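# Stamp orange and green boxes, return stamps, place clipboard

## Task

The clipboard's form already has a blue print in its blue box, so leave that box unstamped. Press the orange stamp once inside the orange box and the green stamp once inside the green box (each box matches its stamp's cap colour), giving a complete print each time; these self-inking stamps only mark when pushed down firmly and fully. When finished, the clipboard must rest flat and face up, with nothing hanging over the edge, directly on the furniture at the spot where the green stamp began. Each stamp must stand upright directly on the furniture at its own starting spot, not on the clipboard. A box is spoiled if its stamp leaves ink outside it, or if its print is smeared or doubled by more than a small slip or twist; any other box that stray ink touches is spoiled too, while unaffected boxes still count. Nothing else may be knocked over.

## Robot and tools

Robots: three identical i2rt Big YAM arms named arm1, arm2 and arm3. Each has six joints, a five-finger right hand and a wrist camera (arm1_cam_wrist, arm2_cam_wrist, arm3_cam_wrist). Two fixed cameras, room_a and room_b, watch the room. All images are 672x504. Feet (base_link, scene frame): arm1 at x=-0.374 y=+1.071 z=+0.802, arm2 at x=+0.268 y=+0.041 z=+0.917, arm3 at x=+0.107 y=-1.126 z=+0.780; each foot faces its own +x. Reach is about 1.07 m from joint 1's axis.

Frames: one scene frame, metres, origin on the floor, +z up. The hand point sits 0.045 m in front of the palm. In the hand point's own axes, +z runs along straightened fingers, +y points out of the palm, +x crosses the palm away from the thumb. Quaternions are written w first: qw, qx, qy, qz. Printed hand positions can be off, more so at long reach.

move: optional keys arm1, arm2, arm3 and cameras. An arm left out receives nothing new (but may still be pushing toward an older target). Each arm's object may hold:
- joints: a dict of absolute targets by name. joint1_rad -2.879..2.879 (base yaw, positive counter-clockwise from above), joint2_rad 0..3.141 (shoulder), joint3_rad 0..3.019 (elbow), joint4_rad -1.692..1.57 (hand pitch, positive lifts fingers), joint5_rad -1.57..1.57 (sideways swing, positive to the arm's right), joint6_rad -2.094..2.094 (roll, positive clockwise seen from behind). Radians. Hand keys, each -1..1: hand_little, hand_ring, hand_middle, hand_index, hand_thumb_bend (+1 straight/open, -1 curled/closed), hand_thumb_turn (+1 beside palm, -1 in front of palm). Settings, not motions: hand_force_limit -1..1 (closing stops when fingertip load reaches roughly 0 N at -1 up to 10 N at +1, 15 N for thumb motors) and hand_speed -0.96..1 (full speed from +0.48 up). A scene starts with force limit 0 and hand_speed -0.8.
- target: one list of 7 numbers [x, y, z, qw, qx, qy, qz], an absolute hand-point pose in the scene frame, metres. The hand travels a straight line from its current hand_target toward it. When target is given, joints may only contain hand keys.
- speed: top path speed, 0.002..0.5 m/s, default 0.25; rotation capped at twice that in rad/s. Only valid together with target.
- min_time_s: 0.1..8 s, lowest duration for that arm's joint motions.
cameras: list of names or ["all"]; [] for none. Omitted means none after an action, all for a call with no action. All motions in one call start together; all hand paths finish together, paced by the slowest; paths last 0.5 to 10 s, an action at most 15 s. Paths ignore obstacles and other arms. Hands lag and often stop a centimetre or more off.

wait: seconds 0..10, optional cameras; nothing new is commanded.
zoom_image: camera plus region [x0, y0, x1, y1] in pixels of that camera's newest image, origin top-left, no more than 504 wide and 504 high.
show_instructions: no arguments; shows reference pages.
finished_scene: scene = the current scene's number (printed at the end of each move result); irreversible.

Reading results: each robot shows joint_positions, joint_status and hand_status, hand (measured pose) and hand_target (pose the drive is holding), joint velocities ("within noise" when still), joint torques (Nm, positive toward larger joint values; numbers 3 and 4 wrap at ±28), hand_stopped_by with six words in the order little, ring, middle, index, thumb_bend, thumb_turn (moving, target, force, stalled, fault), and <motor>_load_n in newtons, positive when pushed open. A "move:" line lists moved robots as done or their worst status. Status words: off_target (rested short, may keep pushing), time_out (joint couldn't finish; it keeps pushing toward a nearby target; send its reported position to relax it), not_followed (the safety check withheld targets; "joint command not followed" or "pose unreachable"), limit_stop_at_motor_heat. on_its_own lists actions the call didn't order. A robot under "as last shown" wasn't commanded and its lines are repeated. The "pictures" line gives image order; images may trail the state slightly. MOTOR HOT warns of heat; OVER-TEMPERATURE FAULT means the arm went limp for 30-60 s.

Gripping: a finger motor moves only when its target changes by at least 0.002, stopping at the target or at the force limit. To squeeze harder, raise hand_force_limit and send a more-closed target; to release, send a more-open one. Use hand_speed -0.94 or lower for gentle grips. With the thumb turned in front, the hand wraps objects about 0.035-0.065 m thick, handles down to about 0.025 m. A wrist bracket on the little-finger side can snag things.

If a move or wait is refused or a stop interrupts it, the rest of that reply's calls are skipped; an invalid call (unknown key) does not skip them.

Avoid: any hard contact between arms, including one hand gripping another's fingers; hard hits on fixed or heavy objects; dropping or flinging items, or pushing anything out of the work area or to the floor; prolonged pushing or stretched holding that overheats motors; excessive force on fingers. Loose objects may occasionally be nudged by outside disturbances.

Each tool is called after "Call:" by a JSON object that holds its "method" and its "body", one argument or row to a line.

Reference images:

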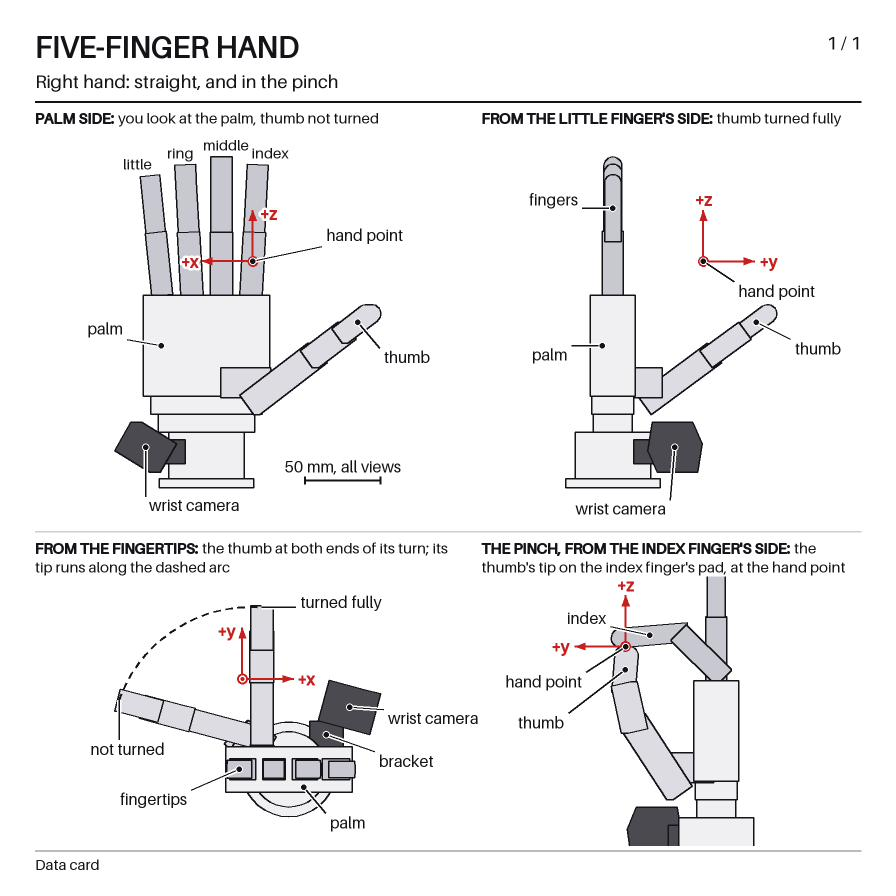

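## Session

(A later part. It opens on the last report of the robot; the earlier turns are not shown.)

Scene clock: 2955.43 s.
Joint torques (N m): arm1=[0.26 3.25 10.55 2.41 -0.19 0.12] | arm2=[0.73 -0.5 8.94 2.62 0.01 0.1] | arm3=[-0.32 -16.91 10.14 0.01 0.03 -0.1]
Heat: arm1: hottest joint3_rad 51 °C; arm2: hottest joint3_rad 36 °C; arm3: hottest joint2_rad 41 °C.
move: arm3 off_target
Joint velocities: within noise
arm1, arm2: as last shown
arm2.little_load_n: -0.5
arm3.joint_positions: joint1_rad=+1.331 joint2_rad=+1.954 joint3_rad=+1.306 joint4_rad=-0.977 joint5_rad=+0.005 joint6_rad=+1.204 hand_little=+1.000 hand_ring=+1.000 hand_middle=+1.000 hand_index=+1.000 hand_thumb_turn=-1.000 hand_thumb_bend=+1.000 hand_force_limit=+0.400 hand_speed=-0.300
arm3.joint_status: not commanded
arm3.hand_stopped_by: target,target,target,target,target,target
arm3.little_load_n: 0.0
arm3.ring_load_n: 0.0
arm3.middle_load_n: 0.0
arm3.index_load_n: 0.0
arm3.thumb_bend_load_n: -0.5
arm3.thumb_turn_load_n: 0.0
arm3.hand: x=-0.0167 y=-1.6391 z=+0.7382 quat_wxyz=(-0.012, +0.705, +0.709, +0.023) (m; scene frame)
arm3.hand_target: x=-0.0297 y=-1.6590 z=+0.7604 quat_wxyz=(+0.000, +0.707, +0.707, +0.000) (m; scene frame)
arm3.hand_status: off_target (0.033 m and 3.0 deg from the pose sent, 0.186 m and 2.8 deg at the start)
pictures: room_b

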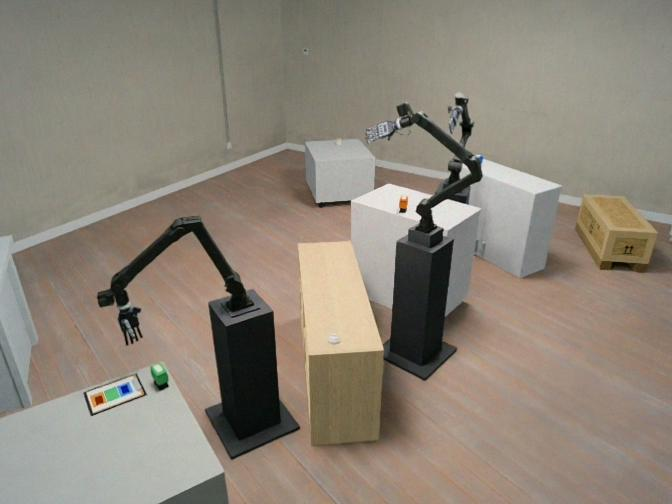

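Call:
{"method": "move", "body": {
  "arm3": {"target": [0.12, -1.53, 0.74, -0.4615, -0.0271, 0.8866, -0.0141], "speed": 0.25},
  "cameras": ["arm3_cam_wrist", "room_b"]
}}

Scene clock: 2963.83 s.
Joint torques (N m): arm1=[-0.5 3.19 10.52 2.43 -0.25 0.12] | arm2=[0.67 -0.5 8.94 2.62 0 0.09] | arm3=[1.14 -14.27 4.83 0.21 1.07 -0.17]
Heat: arm1: hottest joint3_rad 51 °C; arm2: hottest joint3_rad 36 °C; arm3: hottest joint3_rad 41 °C.
move: arm3 done
Joint velocities: within noise
arm1, arm2: as last shown
arm3.joint_positions: joint1_rad=+2.019 joint2_rad=+2.012 joint3_rad=+1.209 joint4_rad=-1.136 joint5_rad=+0.905 joint6_rad=+0.465 hand_little=+1.000 hand_ring=+1.000 hand_middle=+1.000 hand_index=+1.000 hand_thumb_turn=-1.000 hand_thumb_bend=+1.000 hand_force_limit=+0.400 hand_speed=-0.300
arm3.joint_status: not commanded
arm3.hand_stopped_by: target,target,target,target,target,target
arm3.little_load_n: 0.0
arm3.ring_load_n: 0.0
arm3.middle_load_n: 0.0
arm3.index_load_n: 0.0
arm3.thumb_bend_load_n: 0.0
arm3.thumb_turn_load_n: 0.5
arm3.hand: x=+0.1181 y=-1.5320 z=+0.7438 quat_wxyz=(-0.460, -0.018, +0.888, -0.015) (m; scene frame)
arm3.hand_target: x=+0.1200 y=-1.5299 z=+0.7401 quat_wxyz=(-0.462, -0.027, +0.887, -0.014) (m; scene frame)
arm3.hand_status: done (0.005 m and 1.1 deg from the pose sent, 0.175 m and 104.2 deg at the start)
pictures: arm3_cam_wrist, room_b
camera_calibration:
arm3_cam_wrist: T_world_to_cam=[[-0.218643, 0.939558, 0.263489, 1.26131], [0.887651, 0.303657, -0.346219, 0.612634], [-0.405304, 0.158188, -0.900392, 1.07532], [0, 0, 0, 1]] pos_world=[0.167804, -1.54121, 0.847976]

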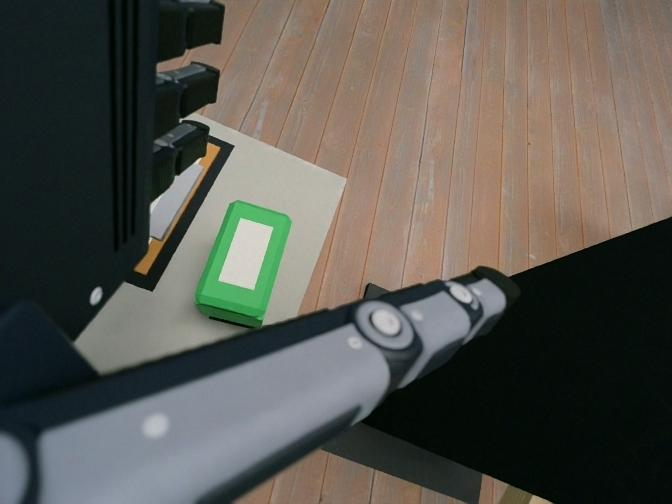

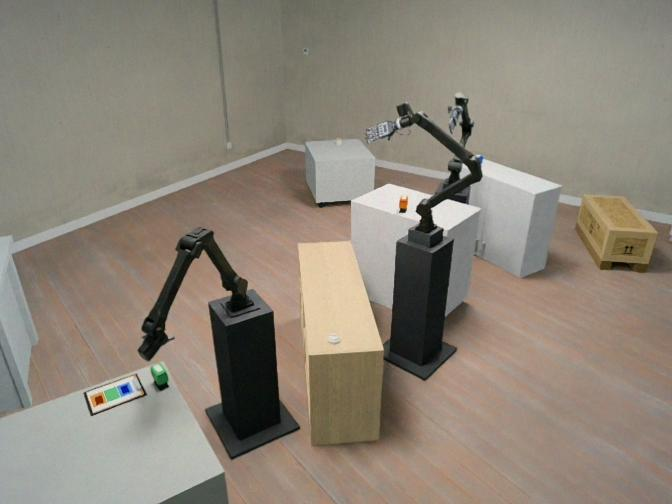

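Call:
{"method": "zoom_image", "body": {
  "camera": "arm3_cam_wrist",
  "region": [130, 150, 350, 350]
}}

Scaled by 2.291 from the camera's 672x504 image, which has a finer 960x720 frame.

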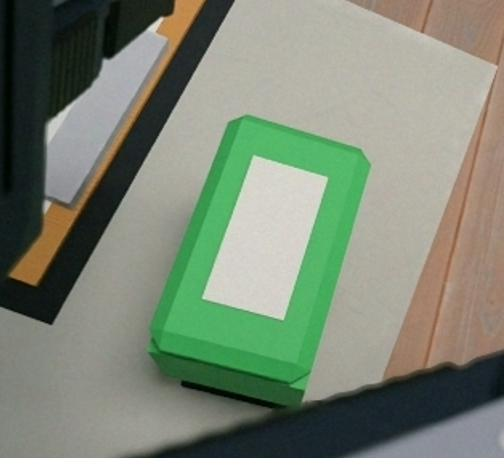

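Call:
{"method": "move", "body": {
  "arm3": {"target": [0.108, -1.54, 0.655, -0.4615, -0.0161, 0.887, -0.0084], "speed": 0.15},
  "cameras": ["arm3_cam_wrist"]
}}

Call:
{"method": "zoom_image", "body": {
  "camera": "arm3_cam_wrist",
  "region": [130, 50, 430, 350]
}}

Scene clock: 2998.97 s.
Joint torques (N m): arm1=[-0.03 3.49 10.48 2.32 -0.19 0.15] | arm2=[0.67 -0.5 8.95 2.61 0.01 0.09] | arm3=[-0.56 -15.79 5.93 0.24 1.05 -0.18]
Heat: arm1: hottest joint3_rad 51 °C; arm2: hottest joint3_rad 36 °C; arm3: hottest joint3_rad 40 °C.
move: arm3 off_target
Joint velocities: within noise
arm1, arm2: as last shown
arm2.little_load_n: 0.0
arm3.joint_positions: joint1_rad=+2.006 joint2_rad=+2.204 joint3_rad=+1.209 joint4_rad=-0.968 joint5_rad=+0.909 joint6_rad=+0.449 hand_little=+1.000 hand_ring=+1.000 hand_middle=+1.000 hand_index=+1.000 hand_thumb_turn=-1.000 hand_thumb_bend=+1.000 hand_force_limit=+0.400 hand_speed=-0.300
arm3.joint_status: not commanded
arm3.hand_stopped_by: target,target,target,target,target,target
arm3.little_load_n: 0.0
arm3.ring_load_n: 0.0
arm3.middle_load_n: 0.0
arm3.index_load_n: 0.0
arm3.thumb_bend_load_n: 0.0
arm3.thumb_turn_load_n: 0.5
arm3.hand: x=+0.1097 y=-1.5260 z=+0.6538 quat_wxyz=(-0.464, -0.025, +0.885, +0.001) (m; scene frame)
arm3.hand_target: x=+0.1079 y=-1.5397 z=+0.6553 quat_wxyz=(-0.462, -0.016, +0.887, -0.008) (m; scene frame)
arm3.hand_status: off_target (0.014 m and 1.5 deg from the pose sent, 0.090 m and 0.9 deg at the start)
pictures: arm3_cam_wrist
camera_calibration:
arm3_cam_wrist: T_world_to_cam=[[-0.212569, 0.930289, 0.298959, 1.23952], [0.884556, 0.313195, -0.345643, 0.601695], [-0.41518, 0.190973, -0.889469, 1.03391], [0, 0, 0, 1]] pos_world=[0.160509, -1.53901, 0.757039]

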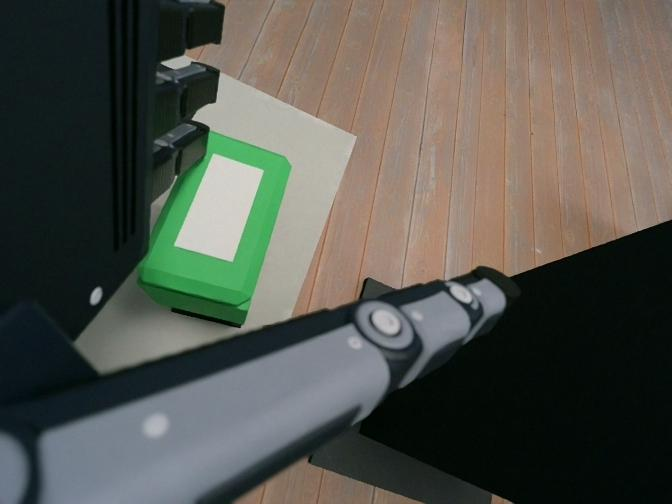

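Scaled by 1.680 from the camera's 672x504 image, which has a finer 960x720 frame.

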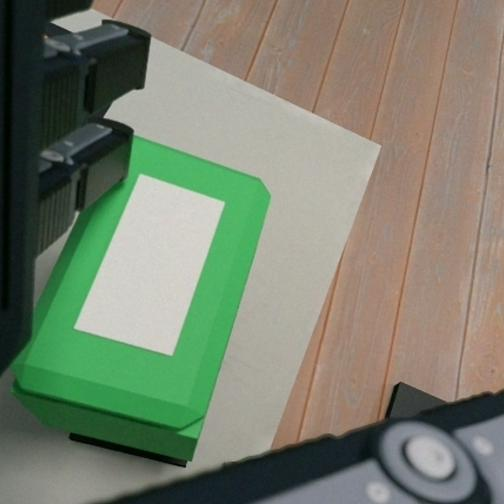

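Call:
{"method": "move", "body": {
  "arm3": {"target": [0.098, -1.565, 0.655, -0.4615, -0.0161, 0.887, -0.0084], "speed": 0.1},
  "cameras": ["arm3_cam_wrist"]
}}

Call:
{"method": "zoom_image", "body": {
  "camera": "arm3_cam_wrist",
  "region": [130, 50, 430, 350]
}}

Scene clock: 3023.40 s.
Joint torques (N m): arm1=[0.09 3.6 10.45 2.5 -0.24 0.16] | arm2=[0.67 -0.5 8.94 2.62 0.01 0.1] | arm3=[-0.32 -15.38 6.97 0.23 1.05 -0.18]
Heat: arm1: hottest joint3_rad 51 °C; arm2: hottest joint3_rad 36 °C; arm3: hottest joint3_rad 40 °C.
move: arm3 off_target
Joint velocities: within noise
arm1, arm2: as last shown
arm3.joint_positions: joint1_rad=+1.971 joint2_rad=+2.221 joint3_rad=+1.262 joint4_rad=-0.962 joint5_rad=+0.920 joint6_rad=+0.397 hand_little=+1.000 hand_ring=+1.000 hand_middle=+1.000 hand_index=+1.000 hand_thumb_turn=-1.000 hand_thumb_bend=+1.000 hand_force_limit=+0.400 hand_speed=-0.300
arm3.joint_status: not commanded
arm3.hand_stopped_by: target,target,target,target,target,target
arm3.little_load_n: 0.0
arm3.ring_load_n: 0.0
arm3.middle_load_n: 0.0
arm3.index_load_n: 0.0
arm3.thumb_bend_load_n: 0.0
arm3.thumb_turn_load_n: 0.5
arm3.hand: x=+0.0991 y=-1.5487 z=+0.6557 quat_wxyz=(-0.464, -0.024, +0.886, +0.001) (m; scene frame)
arm3.hand_target: x=+0.0979 y=-1.5646 z=+0.6554 quat_wxyz=(-0.462, -0.016, +0.887, -0.009) (m; scene frame)
arm3.hand_status: off_target (0.016 m and 1.4 deg from the pose sent, 0.041 m and 1.5 deg at the start)
pictures: arm3_cam_wrist
camera_calibration:
arm3_cam_wrist: T_world_to_cam=[[-0.211703, 0.930829, 0.297891, 1.25929], [0.88532, 0.311758, -0.344987, 0.616102], [-0.413994, 0.190694, -0.890081, 1.03543], [0, 0, 0, 1]] pos_world=[0.14981, -1.56171, 0.759037]

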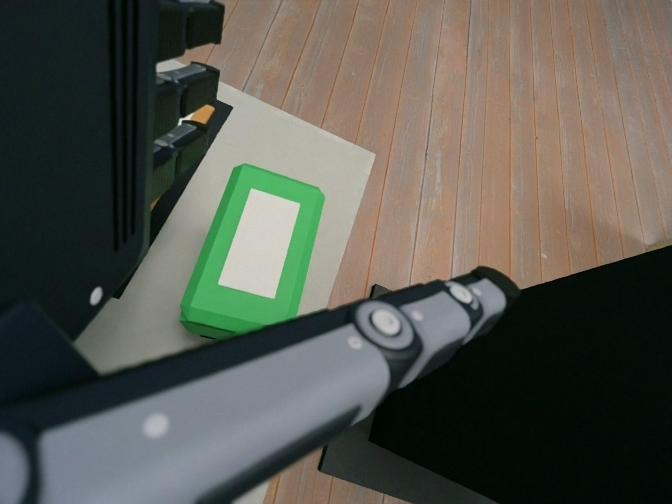

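Scaled by 1.680 from the camera's 672x504 image, which has a finer 960x720 frame.

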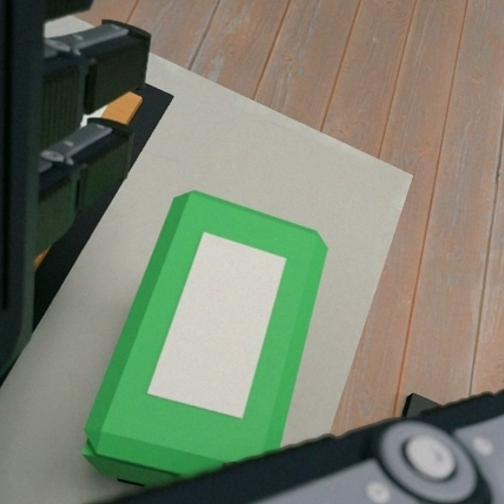

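Call:
{"method": "move", "body": {
  "arm3": {"target": [0.098, -1.567, 0.60, -0.4615, -0.0161, 0.887, -0.0084], "speed": 0.08},
  "cameras": ["arm3_cam_wrist"]
}}

Call:
{"method": "zoom_image", "body": {
  "camera": "arm3_cam_wrist",
  "region": [130, 50, 430, 350]
}}

Scene clock: 3036.50 s.
Joint torques (N m): arm1=[0.38 2.84 10.48 2.41 -0.21 0.12] | arm2=[0.73 -0.5 8.95 2.62 0.01 0.09] | arm3=[-0.5 -16.09 6.12 0.28 1.07 -0.17]
Heat: arm1: hottest joint3_rad 51 °C; arm2: hottest joint3_rad 36 °C; arm3: hottest joint3_rad 41 °C.
move: arm3 off_target
Joint velocities: within noise
arm1, arm2: as last shown
arm3.joint_positions: joint1_rad=+1.971 joint2_rad=+2.345 joint3_rad=+1.300 joint4_rad=-0.875 joint5_rad=+0.920 joint6_rad=+0.396 hand_little=+1.000 hand_ring=+1.000 hand_middle=+1.000 hand_index=+1.000 hand_thumb_turn=-1.000 hand_thumb_bend=+1.000 hand_force_limit=+0.400 hand_speed=-0.300
arm3.joint_status: not commanded
arm3.hand_stopped_by: target,target,target,target,target,target
arm3.little_load_n: 0.0
arm3.ring_load_n: 0.0
arm3.middle_load_n: 0.0
arm3.index_load_n: 0.0
arm3.thumb_bend_load_n: 0.0
arm3.thumb_turn_load_n: 0.0
arm3.hand: x=+0.0998 y=-1.5515 z=+0.6010 quat_wxyz=(-0.464, -0.025, +0.886, +0.001) (m; scene frame)
arm3.hand_target: x=+0.0979 y=-1.5667 z=+0.6004 quat_wxyz=(-0.462, -0.016, +0.887, -0.009) (m; scene frame)
arm3.hand_status: off_target (0.016 m and 1.5 deg from the pose sent, 0.059 m and 1.4 deg at the start)
pictures: arm3_cam_wrist
camera_calibration:
arm3_cam_wrist: T_world_to_cam=[[-0.212778, 0.930456, 0.298291, 1.27763], [0.885064, 0.31288, -0.344626, 0.599027], [-0.413989, 0.190678, -0.890087, 0.987548], [0, 0, 0, 1]] pos_world=[0.150509, -1.56451, 0.704337]

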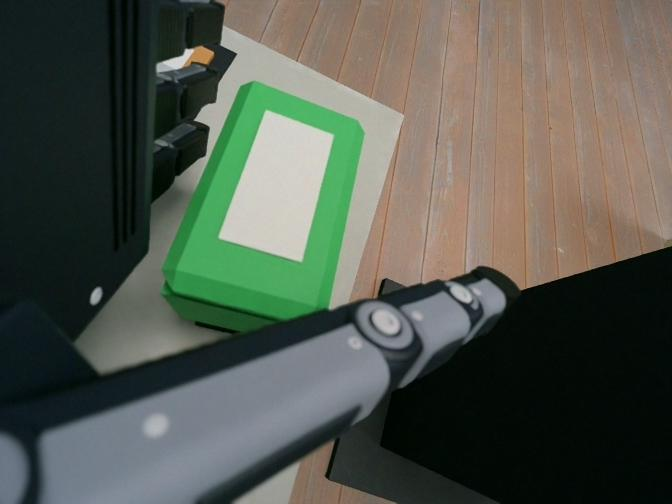

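Scaled by 1.680 from the camera's 672x504 image, which has a finer 960x720 frame.

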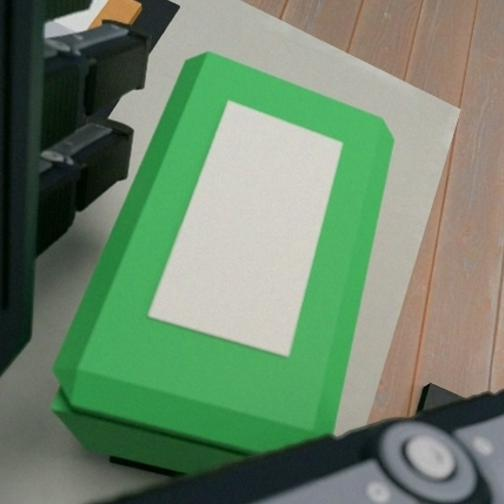

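Call:
{"method": "move", "body": {
  "arm3": {"target": [0.112, -1.567, 0.582, -0.4615, -0.0161, 0.887, -0.0084], "speed": 0.06},
  "cameras": ["arm3_cam_wrist", "room_b"]
}}

Call:
{"method": "zoom_image", "body": {
  "camera": "arm3_cam_wrist",
  "region": [130, 50, 430, 350]
}}

Call:
{"method": "zoom_image", "body": {
  "camera": "room_b",
  "region": [80, 350, 180, 425]
}}

Scene clock: 3062.40 s.
Joint torques (N m): arm1=[0.21 2.73 10.5 2.47 -0.24 0.12] | arm2=[0.73 -0.5 8.95 2.63 0.01 0.09] | arm3=[1.55 -16.38 5.96 -0.43 0.8 0.01]
Heat: arm1: hottest joint3_rad 51 °C; arm2: hottest joint3_rad 36 °C; arm3: hottest joint3_rad 41 °C.
move: arm3 off_target
Joint velocities: within noise
arm1, arm2: as last shown
arm2.thumb_turn_load_n: 0.5
arm3.joint_positions: joint1_rad=+1.971 joint2_rad=+2.394 joint3_rad=+1.337 joint4_rad=-0.875 joint5_rad=+0.917 joint6_rad=+0.418 hand_little=+1.000 hand_ring=+1.000 hand_middle=+1.000 hand_index=+1.000 hand_thumb_turn=-1.000 hand_thumb_bend=+1.000 hand_force_limit=+0.400 hand_speed=-0.300
arm3.joint_status: not commanded
arm3.hand_stopped_by: target,target,target,target,target,target
arm3.little_load_n: 0.0
arm3.ring_load_n: 0.0
arm3.middle_load_n: 0.0
arm3.index_load_n: 0.0
arm3.thumb_bend_load_n: 0.0
arm3.thumb_turn_load_n: 0.5
arm3.hand: x=+0.1021 y=-1.5553 z=+0.5828 quat_wxyz=(-0.464, -0.017, +0.886, +0.002) (m; scene frame)
arm3.hand_target: x=+0.1120 y=-1.5667 z=+0.5822 quat_wxyz=(-0.461, -0.016, +0.887, -0.009) (m; scene frame)
arm3.hand_status: off_target (0.015 m and 1.2 deg from the pose sent, 0.027 m and 1.5 deg at the start)
pictures: arm3_cam_wrist, room_b
camera_calibration:
arm3_cam_wrist: T_world_to_cam=[[-0.199693, 0.934762, 0.293842, 1.29503], [0.889284, 0.298818, -0.346239, 0.570528], [-0.411456, 0.192168, -0.890941, 0.975516], [0, 0, 0, 1]] pos_world=[0.15263, -1.56849, 0.68613]

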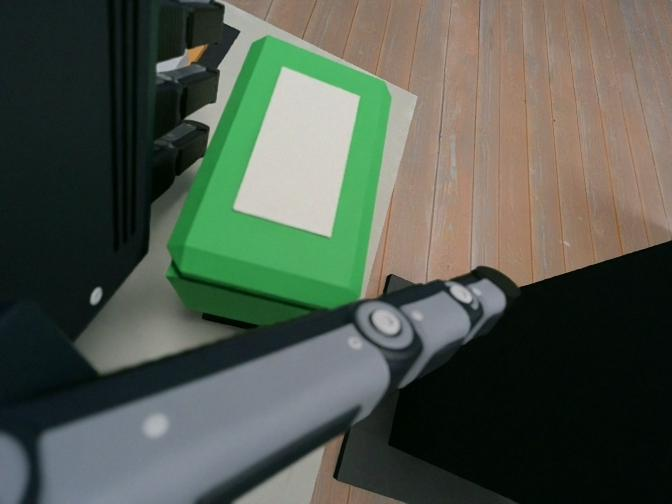

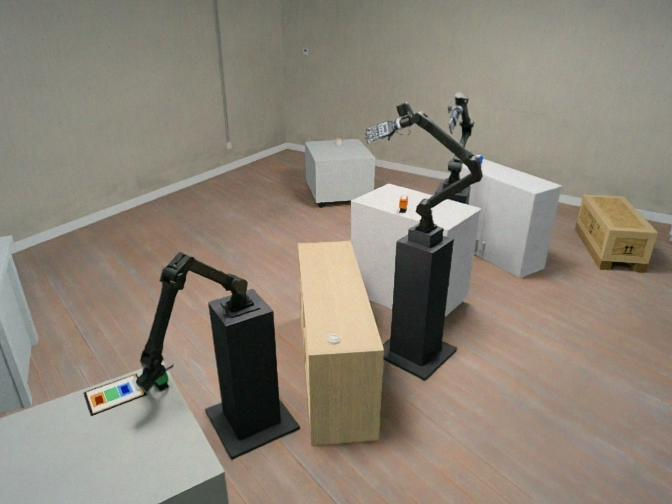

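Scaled by 1.680 from the camera's 672x504 image, which has a finer 960x720 frame.

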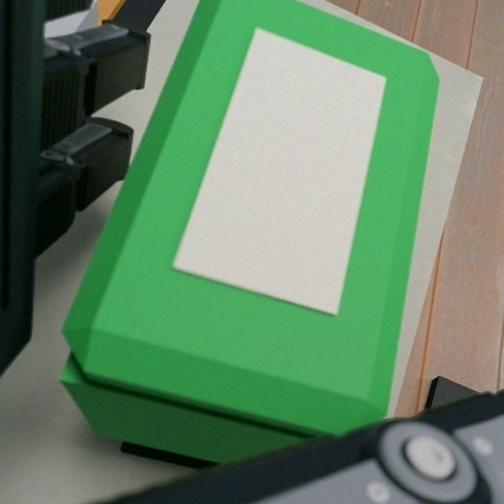

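Scaled by 5.040 from the camera's 672x504 image, which has a finer 960x720 frame.

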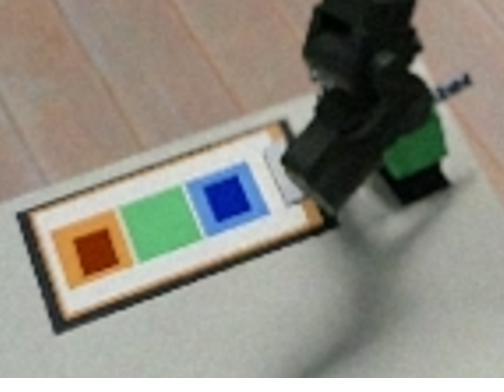

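Call:
{"method": "move", "body": {
  "arm3": {"target": [0.126, -1.558, 0.583, -0.4615, -0.0161, 0.887, -0.0084], "speed": 0.06},
  "cameras": ["arm3_cam_wrist"]
}}

Call:
{"method": "zoom_image", "body": {
  "camera": "arm3_cam_wrist",
  "region": [130, 0, 430, 300]
}}

Scene clock: 3076.67 s.
Joint torques (N m): arm1=[-0.26 2.96 10.71 2.51 -0.23 0.15] | arm2=[0.67 -0.5 8.96 2.63 0.01 0.09] | arm3=[1.38 -16.44 5.45 -0.57 0.77 0.01]
Heat: arm1: hottest joint3_rad 51 °C; arm2: hottest joint3_rad 36 °C; arm3: hottest joint3_rad 41 °C.
move: arm3 off_target
Joint velocities: within noise
arm1, arm2: as last shown
arm2.little_load_n: 0.5
arm2.thumb_turn_load_n: 0.0
arm3.joint_positions: joint1_rad=+2.005 joint2_rad=+2.394 joint3_rad=+1.337 joint4_rad=-0.907 joint5_rad=+0.906 joint6_rad=+0.465 hand_little=+1.000 hand_ring=+1.000 hand_middle=+1.000 hand_index=+1.000 hand_thumb_turn=-1.000 hand_thumb_bend=+1.000 hand_force_limit=+0.400 hand_speed=-0.300
arm3.joint_status: not commanded
arm3.hand_stopped_by: target,target,target,target,target,target
arm3.little_load_n: 0.0
arm3.ring_load_n: 0.0
arm3.middle_load_n: 0.0
arm3.index_load_n: 0.0
arm3.thumb_bend_load_n: 0.0
arm3.thumb_turn_load_n: 0.5
arm3.hand: x=+0.1177 y=-1.5495 z=+0.5831 quat_wxyz=(-0.463, -0.017, +0.886, -0.001) (m; scene frame)
arm3.hand_target: x=+0.1260 y=-1.5577 z=+0.5831 quat_wxyz=(-0.461, -0.016, +0.887, -0.008) (m; scene frame)
arm3.hand_status: off_target (0.012 m and 0.9 deg from the pose sent, 0.024 m and 1.2 deg at the start)
pictures: arm3_cam_wrist
camera_calibration:
arm3_cam_wrist: T_world_to_cam=[[-0.202661, 0.935832, 0.288352, 1.29787], [0.888935, 0.29933, -0.346694, 0.556058], [-0.41076, 0.186065, -0.892556, 0.97258], [0, 0, 0, 1]] pos_world=[0.168226, -1.562, 0.686621]

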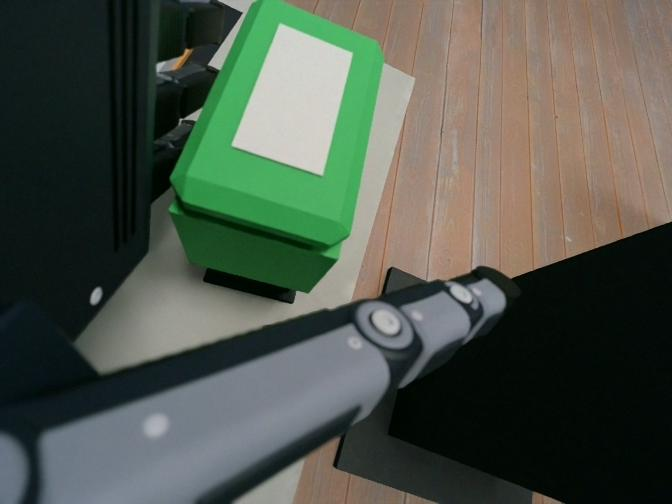

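Scaled by 1.680 from the camera's 672x504 image, which has a finer 960x720 frame.

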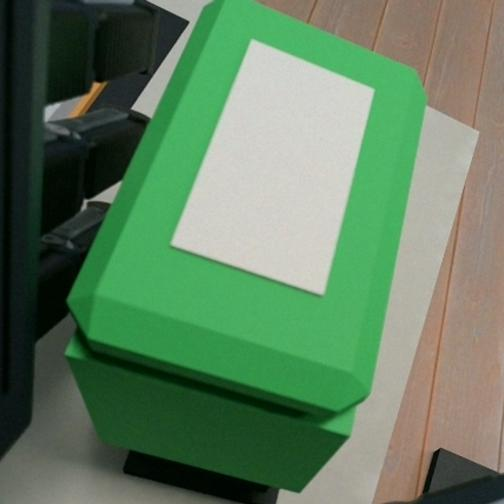

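Call:
{"method": "move", "body": {
  "arm3": {"joints": {"hand_little": 0.86, "hand_ring": 0.86, "hand_middle": 0.86, "hand_index": 0.86, "hand_force_limit": -0.7, "hand_speed": -0.9}},
  "cameras": ["arm3_cam_wrist"]
}}

Call:
{"method": "zoom_image", "body": {
  "camera": "arm3_cam_wrist",
  "region": [130, 0, 430, 300]
}}

Scene clock: 3096.53 s.
Joint torques (N m): arm1=[-0.09 2.49 10.48 2.29 -0.23 0.13] | arm2=[0.62 -0.5 8.91 2.62 0.01 0.09] | arm3=[1.44 -16.5 5.48 -0.58 0.78 0.02]
Heat: arm1: hottest joint3_rad 51 °C; arm2: hottest joint3_rad 36 °C; arm3: hottest joint3_rad 41 °C.
move: arm3 done
Joint velocities: within noise
arm1.joint_positions: joint1_rad=+1.491 joint2_rad=+0.614 joint3_rad=+1.322 joint4_rad=-1.165 joint5_rad=+0.001 joint6_rad=-1.311 hand_little=+1.000 hand_ring=+1.000 hand_middle=+1.000 hand_index=+1.000 hand_thumb_turn=+1.000 hand_thumb_bend=+1.000 hand_force_limit=+0.000 hand_speed=-0.800
arm1.joint_status: not commanded
arm1.hand_stopped_by: target,target,target,target,target,target
arm1.little_load_n: 0.0
arm1.ring_load_n: 0.0
arm1.middle_load_n: 0.0
arm1.index_load_n: 0.0
arm1.thumb_bend_load_n: 0.0
arm1.thumb_turn_load_n: 0.0
arm1.hand: x=-0.3025 y=+0.8150 z=+1.2963 quat_wxyz=(+0.219, +0.658, -0.535, +0.482) (m; scene frame)
arm1.hand_target: x=-0.3003 y=+0.8175 z=+1.3067 quat_wxyz=(+0.217, +0.653, -0.532, +0.494) (m; scene frame)
arm1.hand_status: not commanded
arm2.joint_positions: joint1_rad=+0.310 joint2_rad=+0.700 joint3_rad=+1.298 joint4_rad=-1.015 joint5_rad=+0.002 joint6_rad=-1.012 hand_little=+1.000 hand_ring=+1.000 hand_middle=+1.000 hand_index=+1.000 hand_thumb_turn=-1.000 hand_thumb_bend=+0.900 hand_force_limit=-0.600 hand_speed=-0.700
arm2.joint_status: not commanded
arm2.hand_stopped_by: target,target,target,target,target,target
arm2.little_load_n: 0.0
arm2.ring_load_n: 0.0
arm2.middle_load_n: 0.0
arm2.index_load_n: 0.0
arm2.thumb_bend_load_n: 0.0
arm2.thumb_turn_load_n: 0.5
arm2.hand: x=-0.0269 y=-0.0778 z=+1.3955 quat_wxyz=(+0.470, -0.028, -0.839, +0.271) (m; scene frame)
arm2.hand_target: x=-0.0294 y=-0.0769 z=+1.3993 quat_wxyz=(+0.476, -0.036, -0.834, +0.276) (m; scene frame)
arm2.hand_status: not commanded
arm3.joint_positions: joint1_rad=+2.005 joint2_rad=+2.394 joint3_rad=+1.337 joint4_rad=-0.907 joint5_rad=+0.906 joint6_rad=+0.466 hand_little=+0.860 hand_ring=+0.860 hand_middle=+0.860 hand_index=+0.860 hand_thumb_turn=-1.000 hand_thumb_bend=+1.000 hand_force_limit=-0.700 hand_speed=-0.900
arm3.joint_status: all done
arm3.hand_stopped_by: target,target,target,target,target,target
arm3.little_load_n: 0.0
arm3.ring_load_n: 0.0
arm3.middle_load_n: 0.0
arm3.index_load_n: 0.0
arm3.thumb_bend_load_n: 0.0
arm3.thumb_turn_load_n: 0.0
arm3.hand: x=+0.1178 y=-1.5495 z=+0.5831 quat_wxyz=(-0.463, -0.017, +0.886, -0.001) (m; scene frame)
arm3.hand_target: x=+0.1260 y=-1.5577 z=+0.5831 quat_wxyz=(-0.461, -0.016, +0.887, -0.008) (m; scene frame)
arm3.hand_status: not commanded
pictures: arm3_cam_wrist
camera_calibration:
arm3_cam_wrist: T_world_to_cam=[[-0.202257, 0.936102, 0.287758, 1.29854], [0.889067, 0.298725, -0.346877, 0.555186], [-0.410673, 0.185678, -0.892677, 0.972025], [0, 0, 0, 1]] pos_world=[0.168226, -1.5619, 0.68662]

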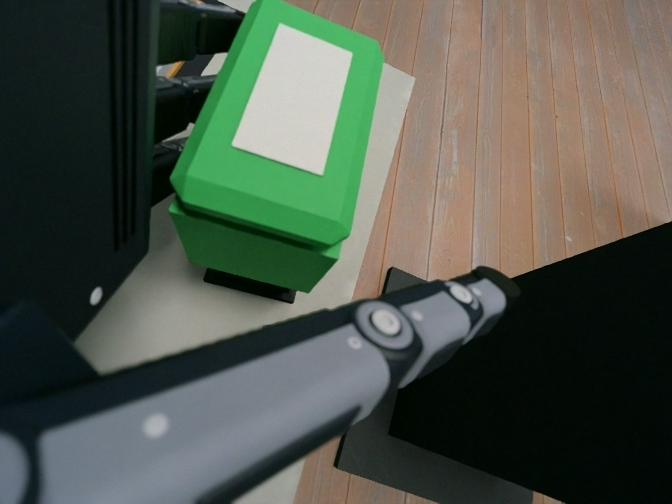

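Scaled by 1.680 from the camera's 672x504 image, which has a finer 960x720 frame.

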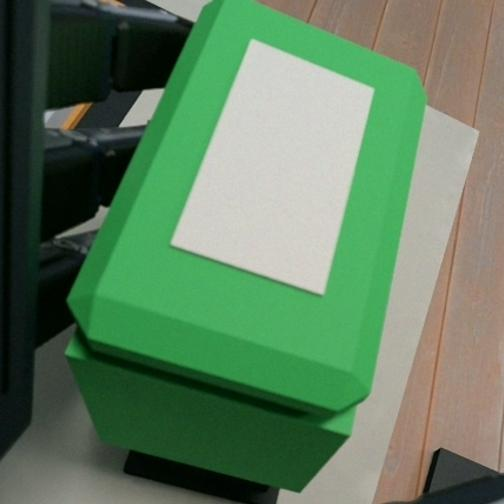

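Call:
{"method": "move", "body": {
  "arm3": {"joints": {"hand_thumb_bend": -0.5, "hand_force_limit": -0.4, "hand_speed": -0.86}},
  "cameras": ["arm3_cam_wrist"]
}}

Call:
{"method": "zoom_image", "body": {
  "camera": "arm3_cam_wrist",
  "region": [130, 0, 430, 300]
}}

Scene clock: 3106.67 s.
Joint torques (N m): arm1=[-0.15 3.37 10.4 2.45 -0.23 0.11] | arm2=[0.62 -0.44 8.94 2.59 0 0.1] | arm3=[1.44 -16.44 5.48 -0.53 0.82 -0.02]
Heat: arm1: hottest joint3_rad 51 °C; arm2: hottest joint3_rad 36 °C; arm3: hottest joint3_rad 41 °C.
move: arm3 off_target
Joint velocities: within noise
arm1, arm2: as last shown
arm2.thumb_turn_load_n: 0.0
arm3.joint_positions: joint1_rad=+2.005 joint2_rad=+2.394 joint3_rad=+1.337 joint4_rad=-0.908 joint5_rad=+0.905 joint6_rad=+0.469 hand_little=+0.860 hand_ring=+0.860 hand_middle=+0.860 hand_index=+0.860 hand_thumb_turn=-1.000 hand_thumb_bend=+0.132 hand_force_limit=-0.400 hand_speed=-0.860
arm3.joint_status: hand_thumb_bend off_target (ended at +0.132, target -0.500); the others done
arm3.hand_stopped_by: target,target,target,target,force,target
arm3.little_load_n: 0.5
arm3.ring_load_n: 0.0
arm3.middle_load_n: 1.5
arm3.index_load_n: 2.5
arm3.thumb_bend_load_n: 4.0
arm3.thumb_turn_load_n: 0.5
arm3.hand: x=+0.1179 y=-1.5492 z=+0.5830 quat_wxyz=(-0.463, -0.016, +0.886, -0.001) (m; scene frame)
arm3.hand_target: x=+0.1260 y=-1.5577 z=+0.5831 quat_wxyz=(-0.461, -0.016, +0.887, -0.008) (m; scene frame)
arm3.hand_status: not commanded
pictures: arm3_cam_wrist
camera_calibration:
arm3_cam_wrist: T_world_to_cam=[[-0.200454, 0.936763, 0.286868, 1.29969], [0.889752, 0.296631, -0.346916, 0.551764], [-0.410072, 0.185701, -0.892948, 0.972108], [0, 0, 0, 1]] pos_world=[0.168229, -1.56169, 0.686618]

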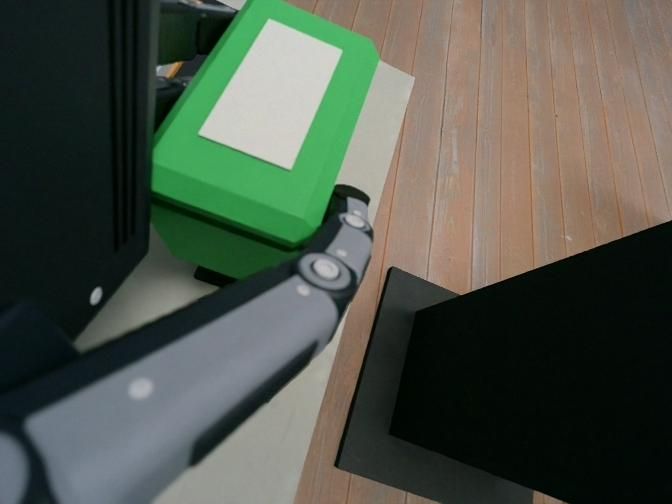

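Scaled by 1.680 from the camera's 672x504 image, which has a finer 960x720 frame.

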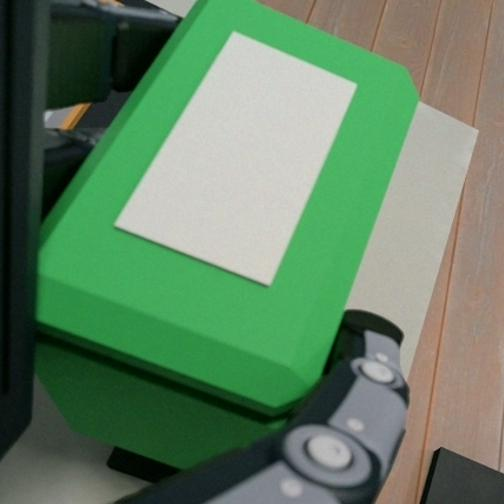

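Call:
{"method": "move", "body": {
  "arm3": {"joints": {"hand_thumb_bend": -0.7, "hand_force_limit": 0.8, "hand_speed": -0.88}},
  "cameras": ["arm3_cam_wrist"]
}}

Call:
{"method": "zoom_image", "body": {
  "camera": "arm3_cam_wrist",
  "region": [130, 0, 430, 300]
}}

Scene clock: 3116.10 s.
Joint torques (N m): arm1=[-0.26 2.78 10.76 2.36 -0.24 0.14] | arm2=[0.67 -0.44 8.92 2.62 0.01 0.1] | arm3=[1.38 -16.44 5.44 -0.51 0.82 -0.02]
Heat: arm1: hottest joint3_rad 51 °C; arm2: hottest joint3_rad 36 °C; arm3: hottest joint3_rad 41 °C.
move: arm3 off_target
Joint velocities: within noise
arm1, arm2: as last shown
arm3.joint_positions: joint1_rad=+2.005 joint2_rad=+2.394 joint3_rad=+1.337 joint4_rad=-0.908 joint5_rad=+0.905 joint6_rad=+0.469 hand_little=+0.860 hand_ring=+0.860 hand_middle=+0.860 hand_index=+0.860 hand_thumb_turn=-1.000 hand_thumb_bend=+0.111 hand_force_limit=+0.800 hand_speed=-0.880
arm3.joint_status: hand_thumb_bend off_target (ended at +0.111, target -0.700); the others done
arm3.hand_stopped_by: target,target,target,target,force,target
arm3.little_load_n: -0.5
arm3.ring_load_n: 0.0
arm3.middle_load_n: 2.5
arm3.index_load_n: 3.0
arm3.thumb_bend_load_n: 13.0
arm3.thumb_turn_load_n: 0.0
arm3.hand: x=+0.1179 y=-1.5492 z=+0.5830 quat_wxyz=(-0.463, -0.016, +0.886, -0.001) (m; scene frame)
arm3.hand_target: x=+0.1260 y=-1.5577 z=+0.5831 quat_wxyz=(-0.461, -0.016, +0.887, -0.008) (m; scene frame)
arm3.hand_status: not commanded
pictures: arm3_cam_wrist
camera_calibration:
arm3_cam_wrist: T_world_to_cam=[[-0.200454, 0.936763, 0.286868, 1.29969], [0.889752, 0.296631, -0.346916, 0.551764], [-0.410072, 0.185701, -0.892948, 0.972108], [0, 0, 0, 1]] pos_world=[0.168229, -1.56169, 0.686618]

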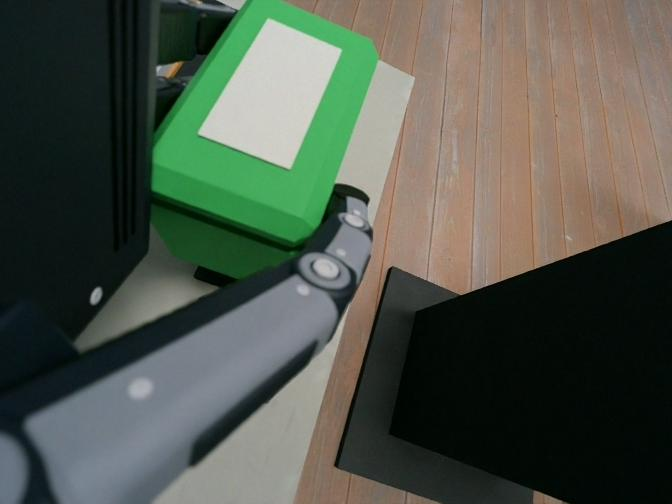

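Scaled by 1.680 from the camera's 672x504 image, which has a finer 960x720 frame.

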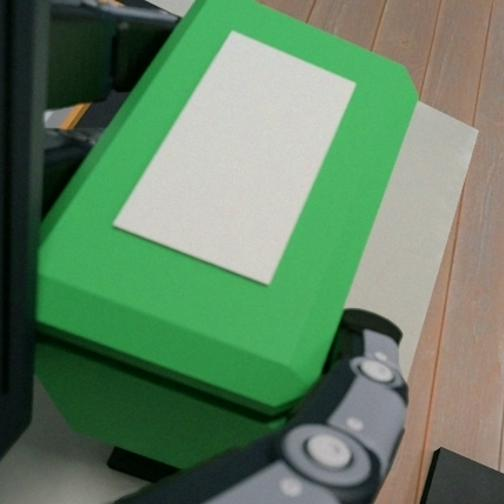

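Call:
{"method": "move", "body": {
  "arm3": {"target": [0.120, -1.556, 0.66, -0.4615, -0.0161, 0.887, -0.0084], "speed": 0.06},
  "cameras": ["arm3_cam_wrist", "room_b", "room_a"]
}}

Call:
{"method": "zoom_image", "body": {
  "camera": "room_b",
  "region": [80, 330, 200, 420]
}}

Call:
{"method": "zoom_image", "body": {
  "camera": "room_a",
  "region": [480, 120, 672, 264]
}}

Scene clock: 3124.20 s.
Joint torques (N m): arm1=[-0.03 3.25 10.54 2.39 -0.19 0.15] | arm2=[0.73 -0.5 8.95 2.63 0.01 0.09] | arm3=[0.56 -18.73 3.99 -0.75 1.15 -0.19]
Heat: arm1: hottest joint3_rad 51 °C; arm2: hottest joint3_rad 36 °C; arm3: hottest joint3_rad 41 °C.
move: arm3 off_target
Joint velocities: within noise
arm1, arm2: as last shown
arm2.thumb_turn_load_n: 0.5
arm3.joint_positions: joint1_rad=+2.005 joint2_rad=+2.256 joint3_rad=+1.307 joint4_rad=-1.005 joint5_rad=+0.902 joint6_rad=+0.470 hand_little=+0.860 hand_ring=+0.860 hand_middle=+0.860 hand_index=+0.860 hand_thumb_turn=-1.000 hand_thumb_bend=+0.111 hand_force_limit=+0.800 hand_speed=-0.880
arm3.joint_status: not commanded
arm3.hand_stopped_by: target,target,target,target,force,target
arm3.little_load_n: -0.5
arm3.ring_load_n: 0.0
arm3.middle_load_n: 2.5
arm3.index_load_n: 3.5
arm3.thumb_bend_load_n: 13.0
arm3.thumb_turn_load_n: 0.0
arm3.hand: x=+0.1200 y=-1.5542 z=+0.6462 quat_wxyz=(-0.460, -0.012, +0.888, -0.006) (m; scene frame)
arm3.hand_target: x=+0.1200 y=-1.5560 z=+0.6596 quat_wxyz=(-0.462, -0.016, +0.887, -0.008) (m; scene frame)
arm3.hand_status: off_target (0.014 m and 0.5 deg from the pose sent, 0.077 m and 0.8 deg at the start)
pictures: arm3_cam_wrist, room_a, room_b
camera_calibration:
arm3_cam_wrist: T_world_to_cam=[[-0.200796, 0.940271, 0.274903, 1.29993], [0.892451, 0.291302, -0.344493, 0.56302], [-0.403996, 0.176165, -0.897637, 1.01778], [0, 0, 0, 1]] pos_world=[0.169732, -1.56559, 0.750195]

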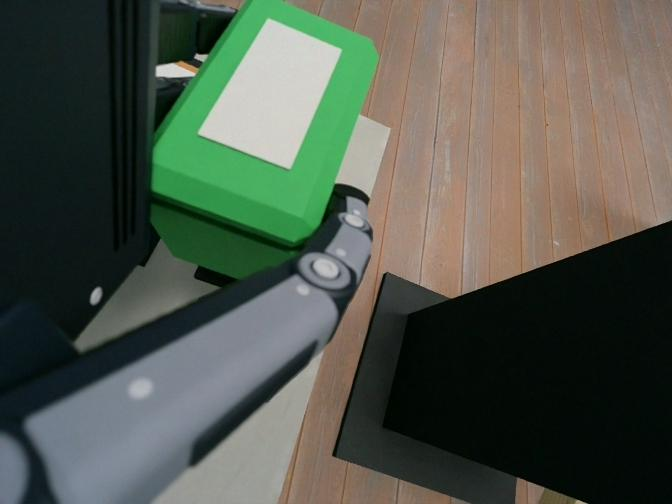

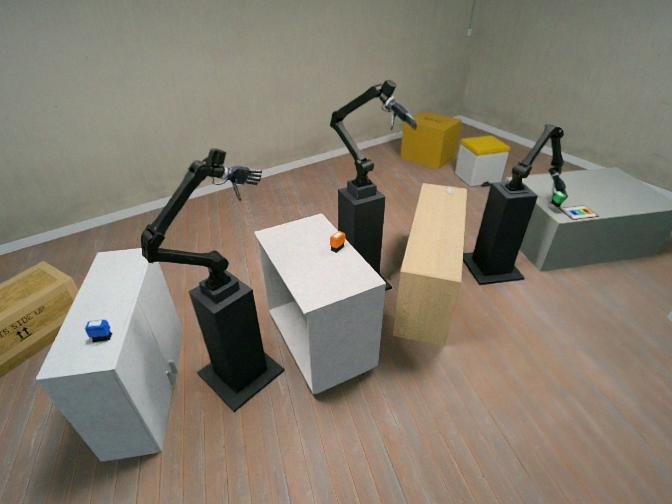

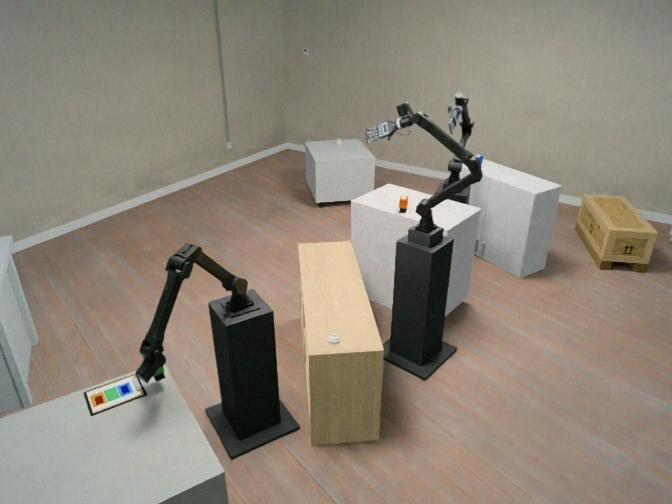

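Scaled by 4.200 from the camera's 672x504 image, which has a finer 960x720 frame.

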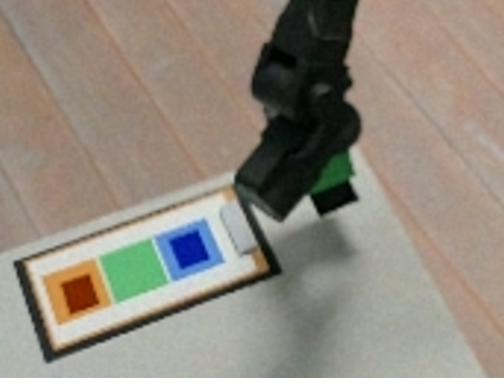

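Scaled by 2.625 from the camera's 672x504 image, which has a finer 960x720 frame.

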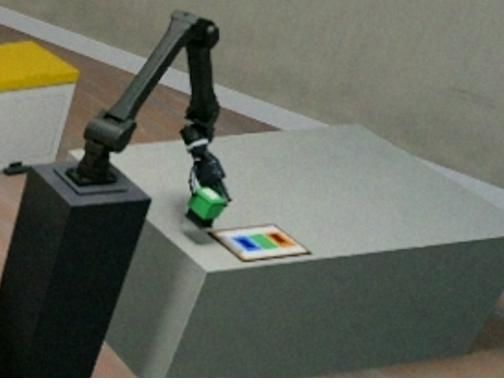

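Call:
{"method": "move", "body": {
  "arm3": {"target": [0.115, -1.60, 0.71, -0.4615, -0.0161, 0.887, -0.0084], "speed": 0.1},
  "cameras": []
}}

Call:
{"method": "move", "body": {
  "arm3": {"target": [0.056, -1.755, 0.70, -0.4615, -0.0161, 0.887, -0.0084], "speed": 0.12},
  "cameras": ["arm3_cam_wrist", "room_b"]
}}

Call:
{"method": "zoom_image", "body": {
  "camera": "room_b",
  "region": [60, 330, 200, 435]
}}

Scene clock: 3166.73 s.
Joint torques (N m): arm1=[-0.09 2.67 10.67 2.58 -0.2 0.12] | arm2=[0.67 -0.38 8.94 2.61 0.01 0.09] | arm3=[-0.56 -19.02 8.27 -0.68 1.24 -0.23]
Heat: arm1: hottest joint3_rad 52 °C; arm2: hottest joint3_rad 36 °C; arm3: hottest joint3_rad 40 °C.
move: arm3 off_target
Joint velocities: within noise
arm1, arm2: as last shown
arm1.little_load_n: -0.5
arm2.thumb_turn_load_n: 0.0
arm3.joint_positions: joint1_rad=+1.986 joint2_rad=+2.214 joint3_rad=+1.388 joint4_rad=-1.128 joint5_rad=+0.912 joint6_rad=+0.422 hand_little=+0.860 hand_ring=+0.860 hand_middle=+0.860 hand_index=+0.860 hand_thumb_turn=-1.000 hand_thumb_bend=+0.111 hand_force_limit=+0.800 hand_speed=-0.880
arm3.joint_status: not commanded
arm3.hand_stopped_by: target,target,target,target,force,target
arm3.little_load_n: 0.0
arm3.ring_load_n: 0.0
arm3.middle_load_n: 2.5
arm3.index_load_n: 3.5
arm3.thumb_bend_load_n: 13.0
arm3.thumb_turn_load_n: 0.0
arm3.hand: x=+0.1163 y=-1.5783 z=+0.6911 quat_wxyz=(-0.464, -0.026, +0.885, +0.007) (m; scene frame)
arm3.hand_target: x=+0.1147 y=-1.5990 z=+0.7103 quat_wxyz=(-0.462, -0.016, +0.887, -0.009) (m; scene frame)
arm3.hand_status: off_target (0.029 m and 2.2 deg from the pose sent, 0.079 m and 0.5 deg at the start)
pictures: none
No camera images: "cameras" was empty.

Scene clock: 3169.17 s.
Joint torques (N m): arm1=[0.38 3.02 10.37 2.3 -0.25 0.14] | arm2=[0.67 -0.5 8.94 2.61 0.01 0.09] | arm3=[-0.26 -21.66 11.26 -0.25 1.37 -0.2]
Heat: arm1: hottest joint3_rad 52 °C; arm2: hottest joint3_rad 36 °C; arm3: hottest joint2_rad 40 °C.
move: arm3 off_target
Joint velocities: within noise
arm1, arm2: as last shown
arm1.little_load_n: 0.0
arm3.joint_positions: joint1_rad=+1.838 joint2_rad=+2.480 joint3_rad=+1.931 joint4_rad=-1.207 joint5_rad=+0.944 joint6_rad=+0.181 hand_little=+0.860 hand_ring=+0.860 hand_middle=+0.860 hand_index=+0.860 hand_thumb_turn=-1.000 hand_thumb_bend=+0.111 hand_force_limit=+0.800 hand_speed=-0.880
arm3.joint_status: not commanded
arm3.hand_stopped_by: target,target,target,target,force,target
arm3.little_load_n: 0.0
arm3.ring_load_n: 0.0
arm3.middle_load_n: 2.5
arm3.index_load_n: 3.5
arm3.thumb_bend_load_n: 13.0
arm3.thumb_turn_load_n: 0.0
arm3.hand: x=+0.0608 y=-1.7343 z=+0.6844 quat_wxyz=(-0.460, -0.025, +0.888, +0.006) (m; scene frame)
arm3.hand_target: x=+0.0560 y=-1.7538 z=+0.7005 quat_wxyz=(-0.461, -0.016, +0.887, -0.009) (m; scene frame)
arm3.hand_status: off_target (0.026 m and 2.0 deg from the pose sent, 0.187 m and 2.2 deg at the start)
pictures: arm3_cam_wrist, room_b
camera_calibration:
arm3_cam_wrist: T_world_to_cam=[[-0.211922, 0.928092, 0.306159, 1.40507], [0.889124, 0.313131, -0.333779, 0.712192], [-0.405646, 0.201478, -0.891548, 1.09967], [0, 0, 0, 1]] pos_world=[0.110614, -1.7486, 0.787945]

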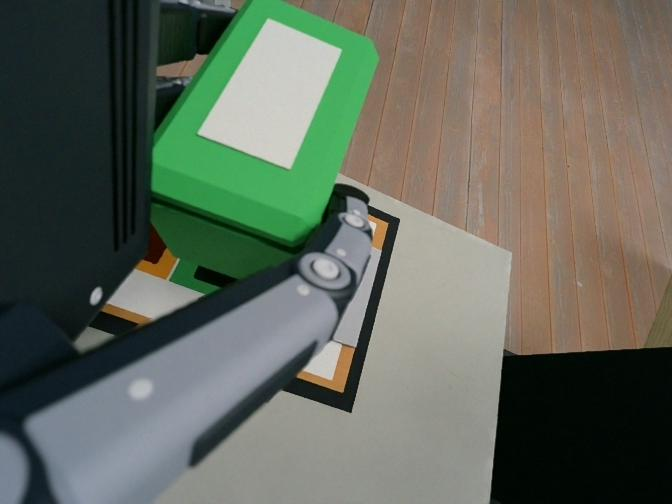

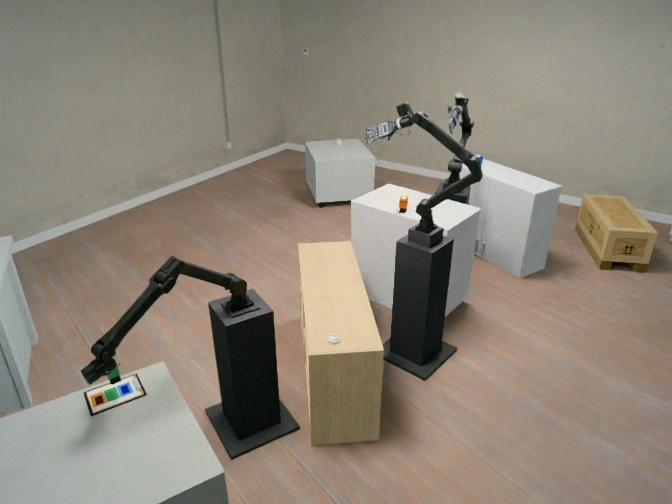

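Scaled by 3.600 from the camera's 672x504 image, which has a finer 960x720 frame.

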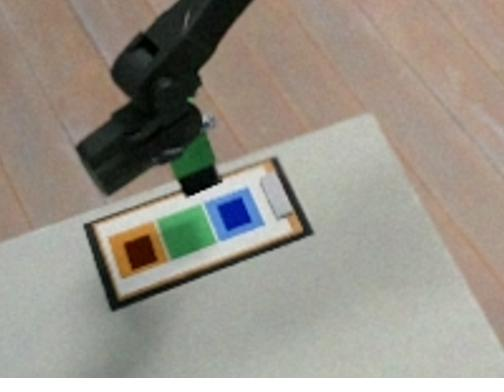

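Call:
{"method": "zoom_image", "body": {
  "camera": "arm3_cam_wrist",
  "region": [80, 170, 420, 420]
}}

Scaled by 1.482 from the camera's 672x504 image, which has a finer 960x720 frame.

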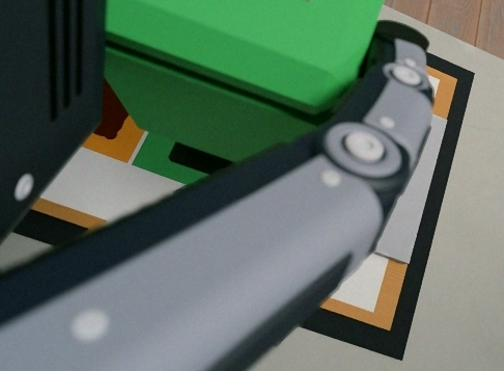

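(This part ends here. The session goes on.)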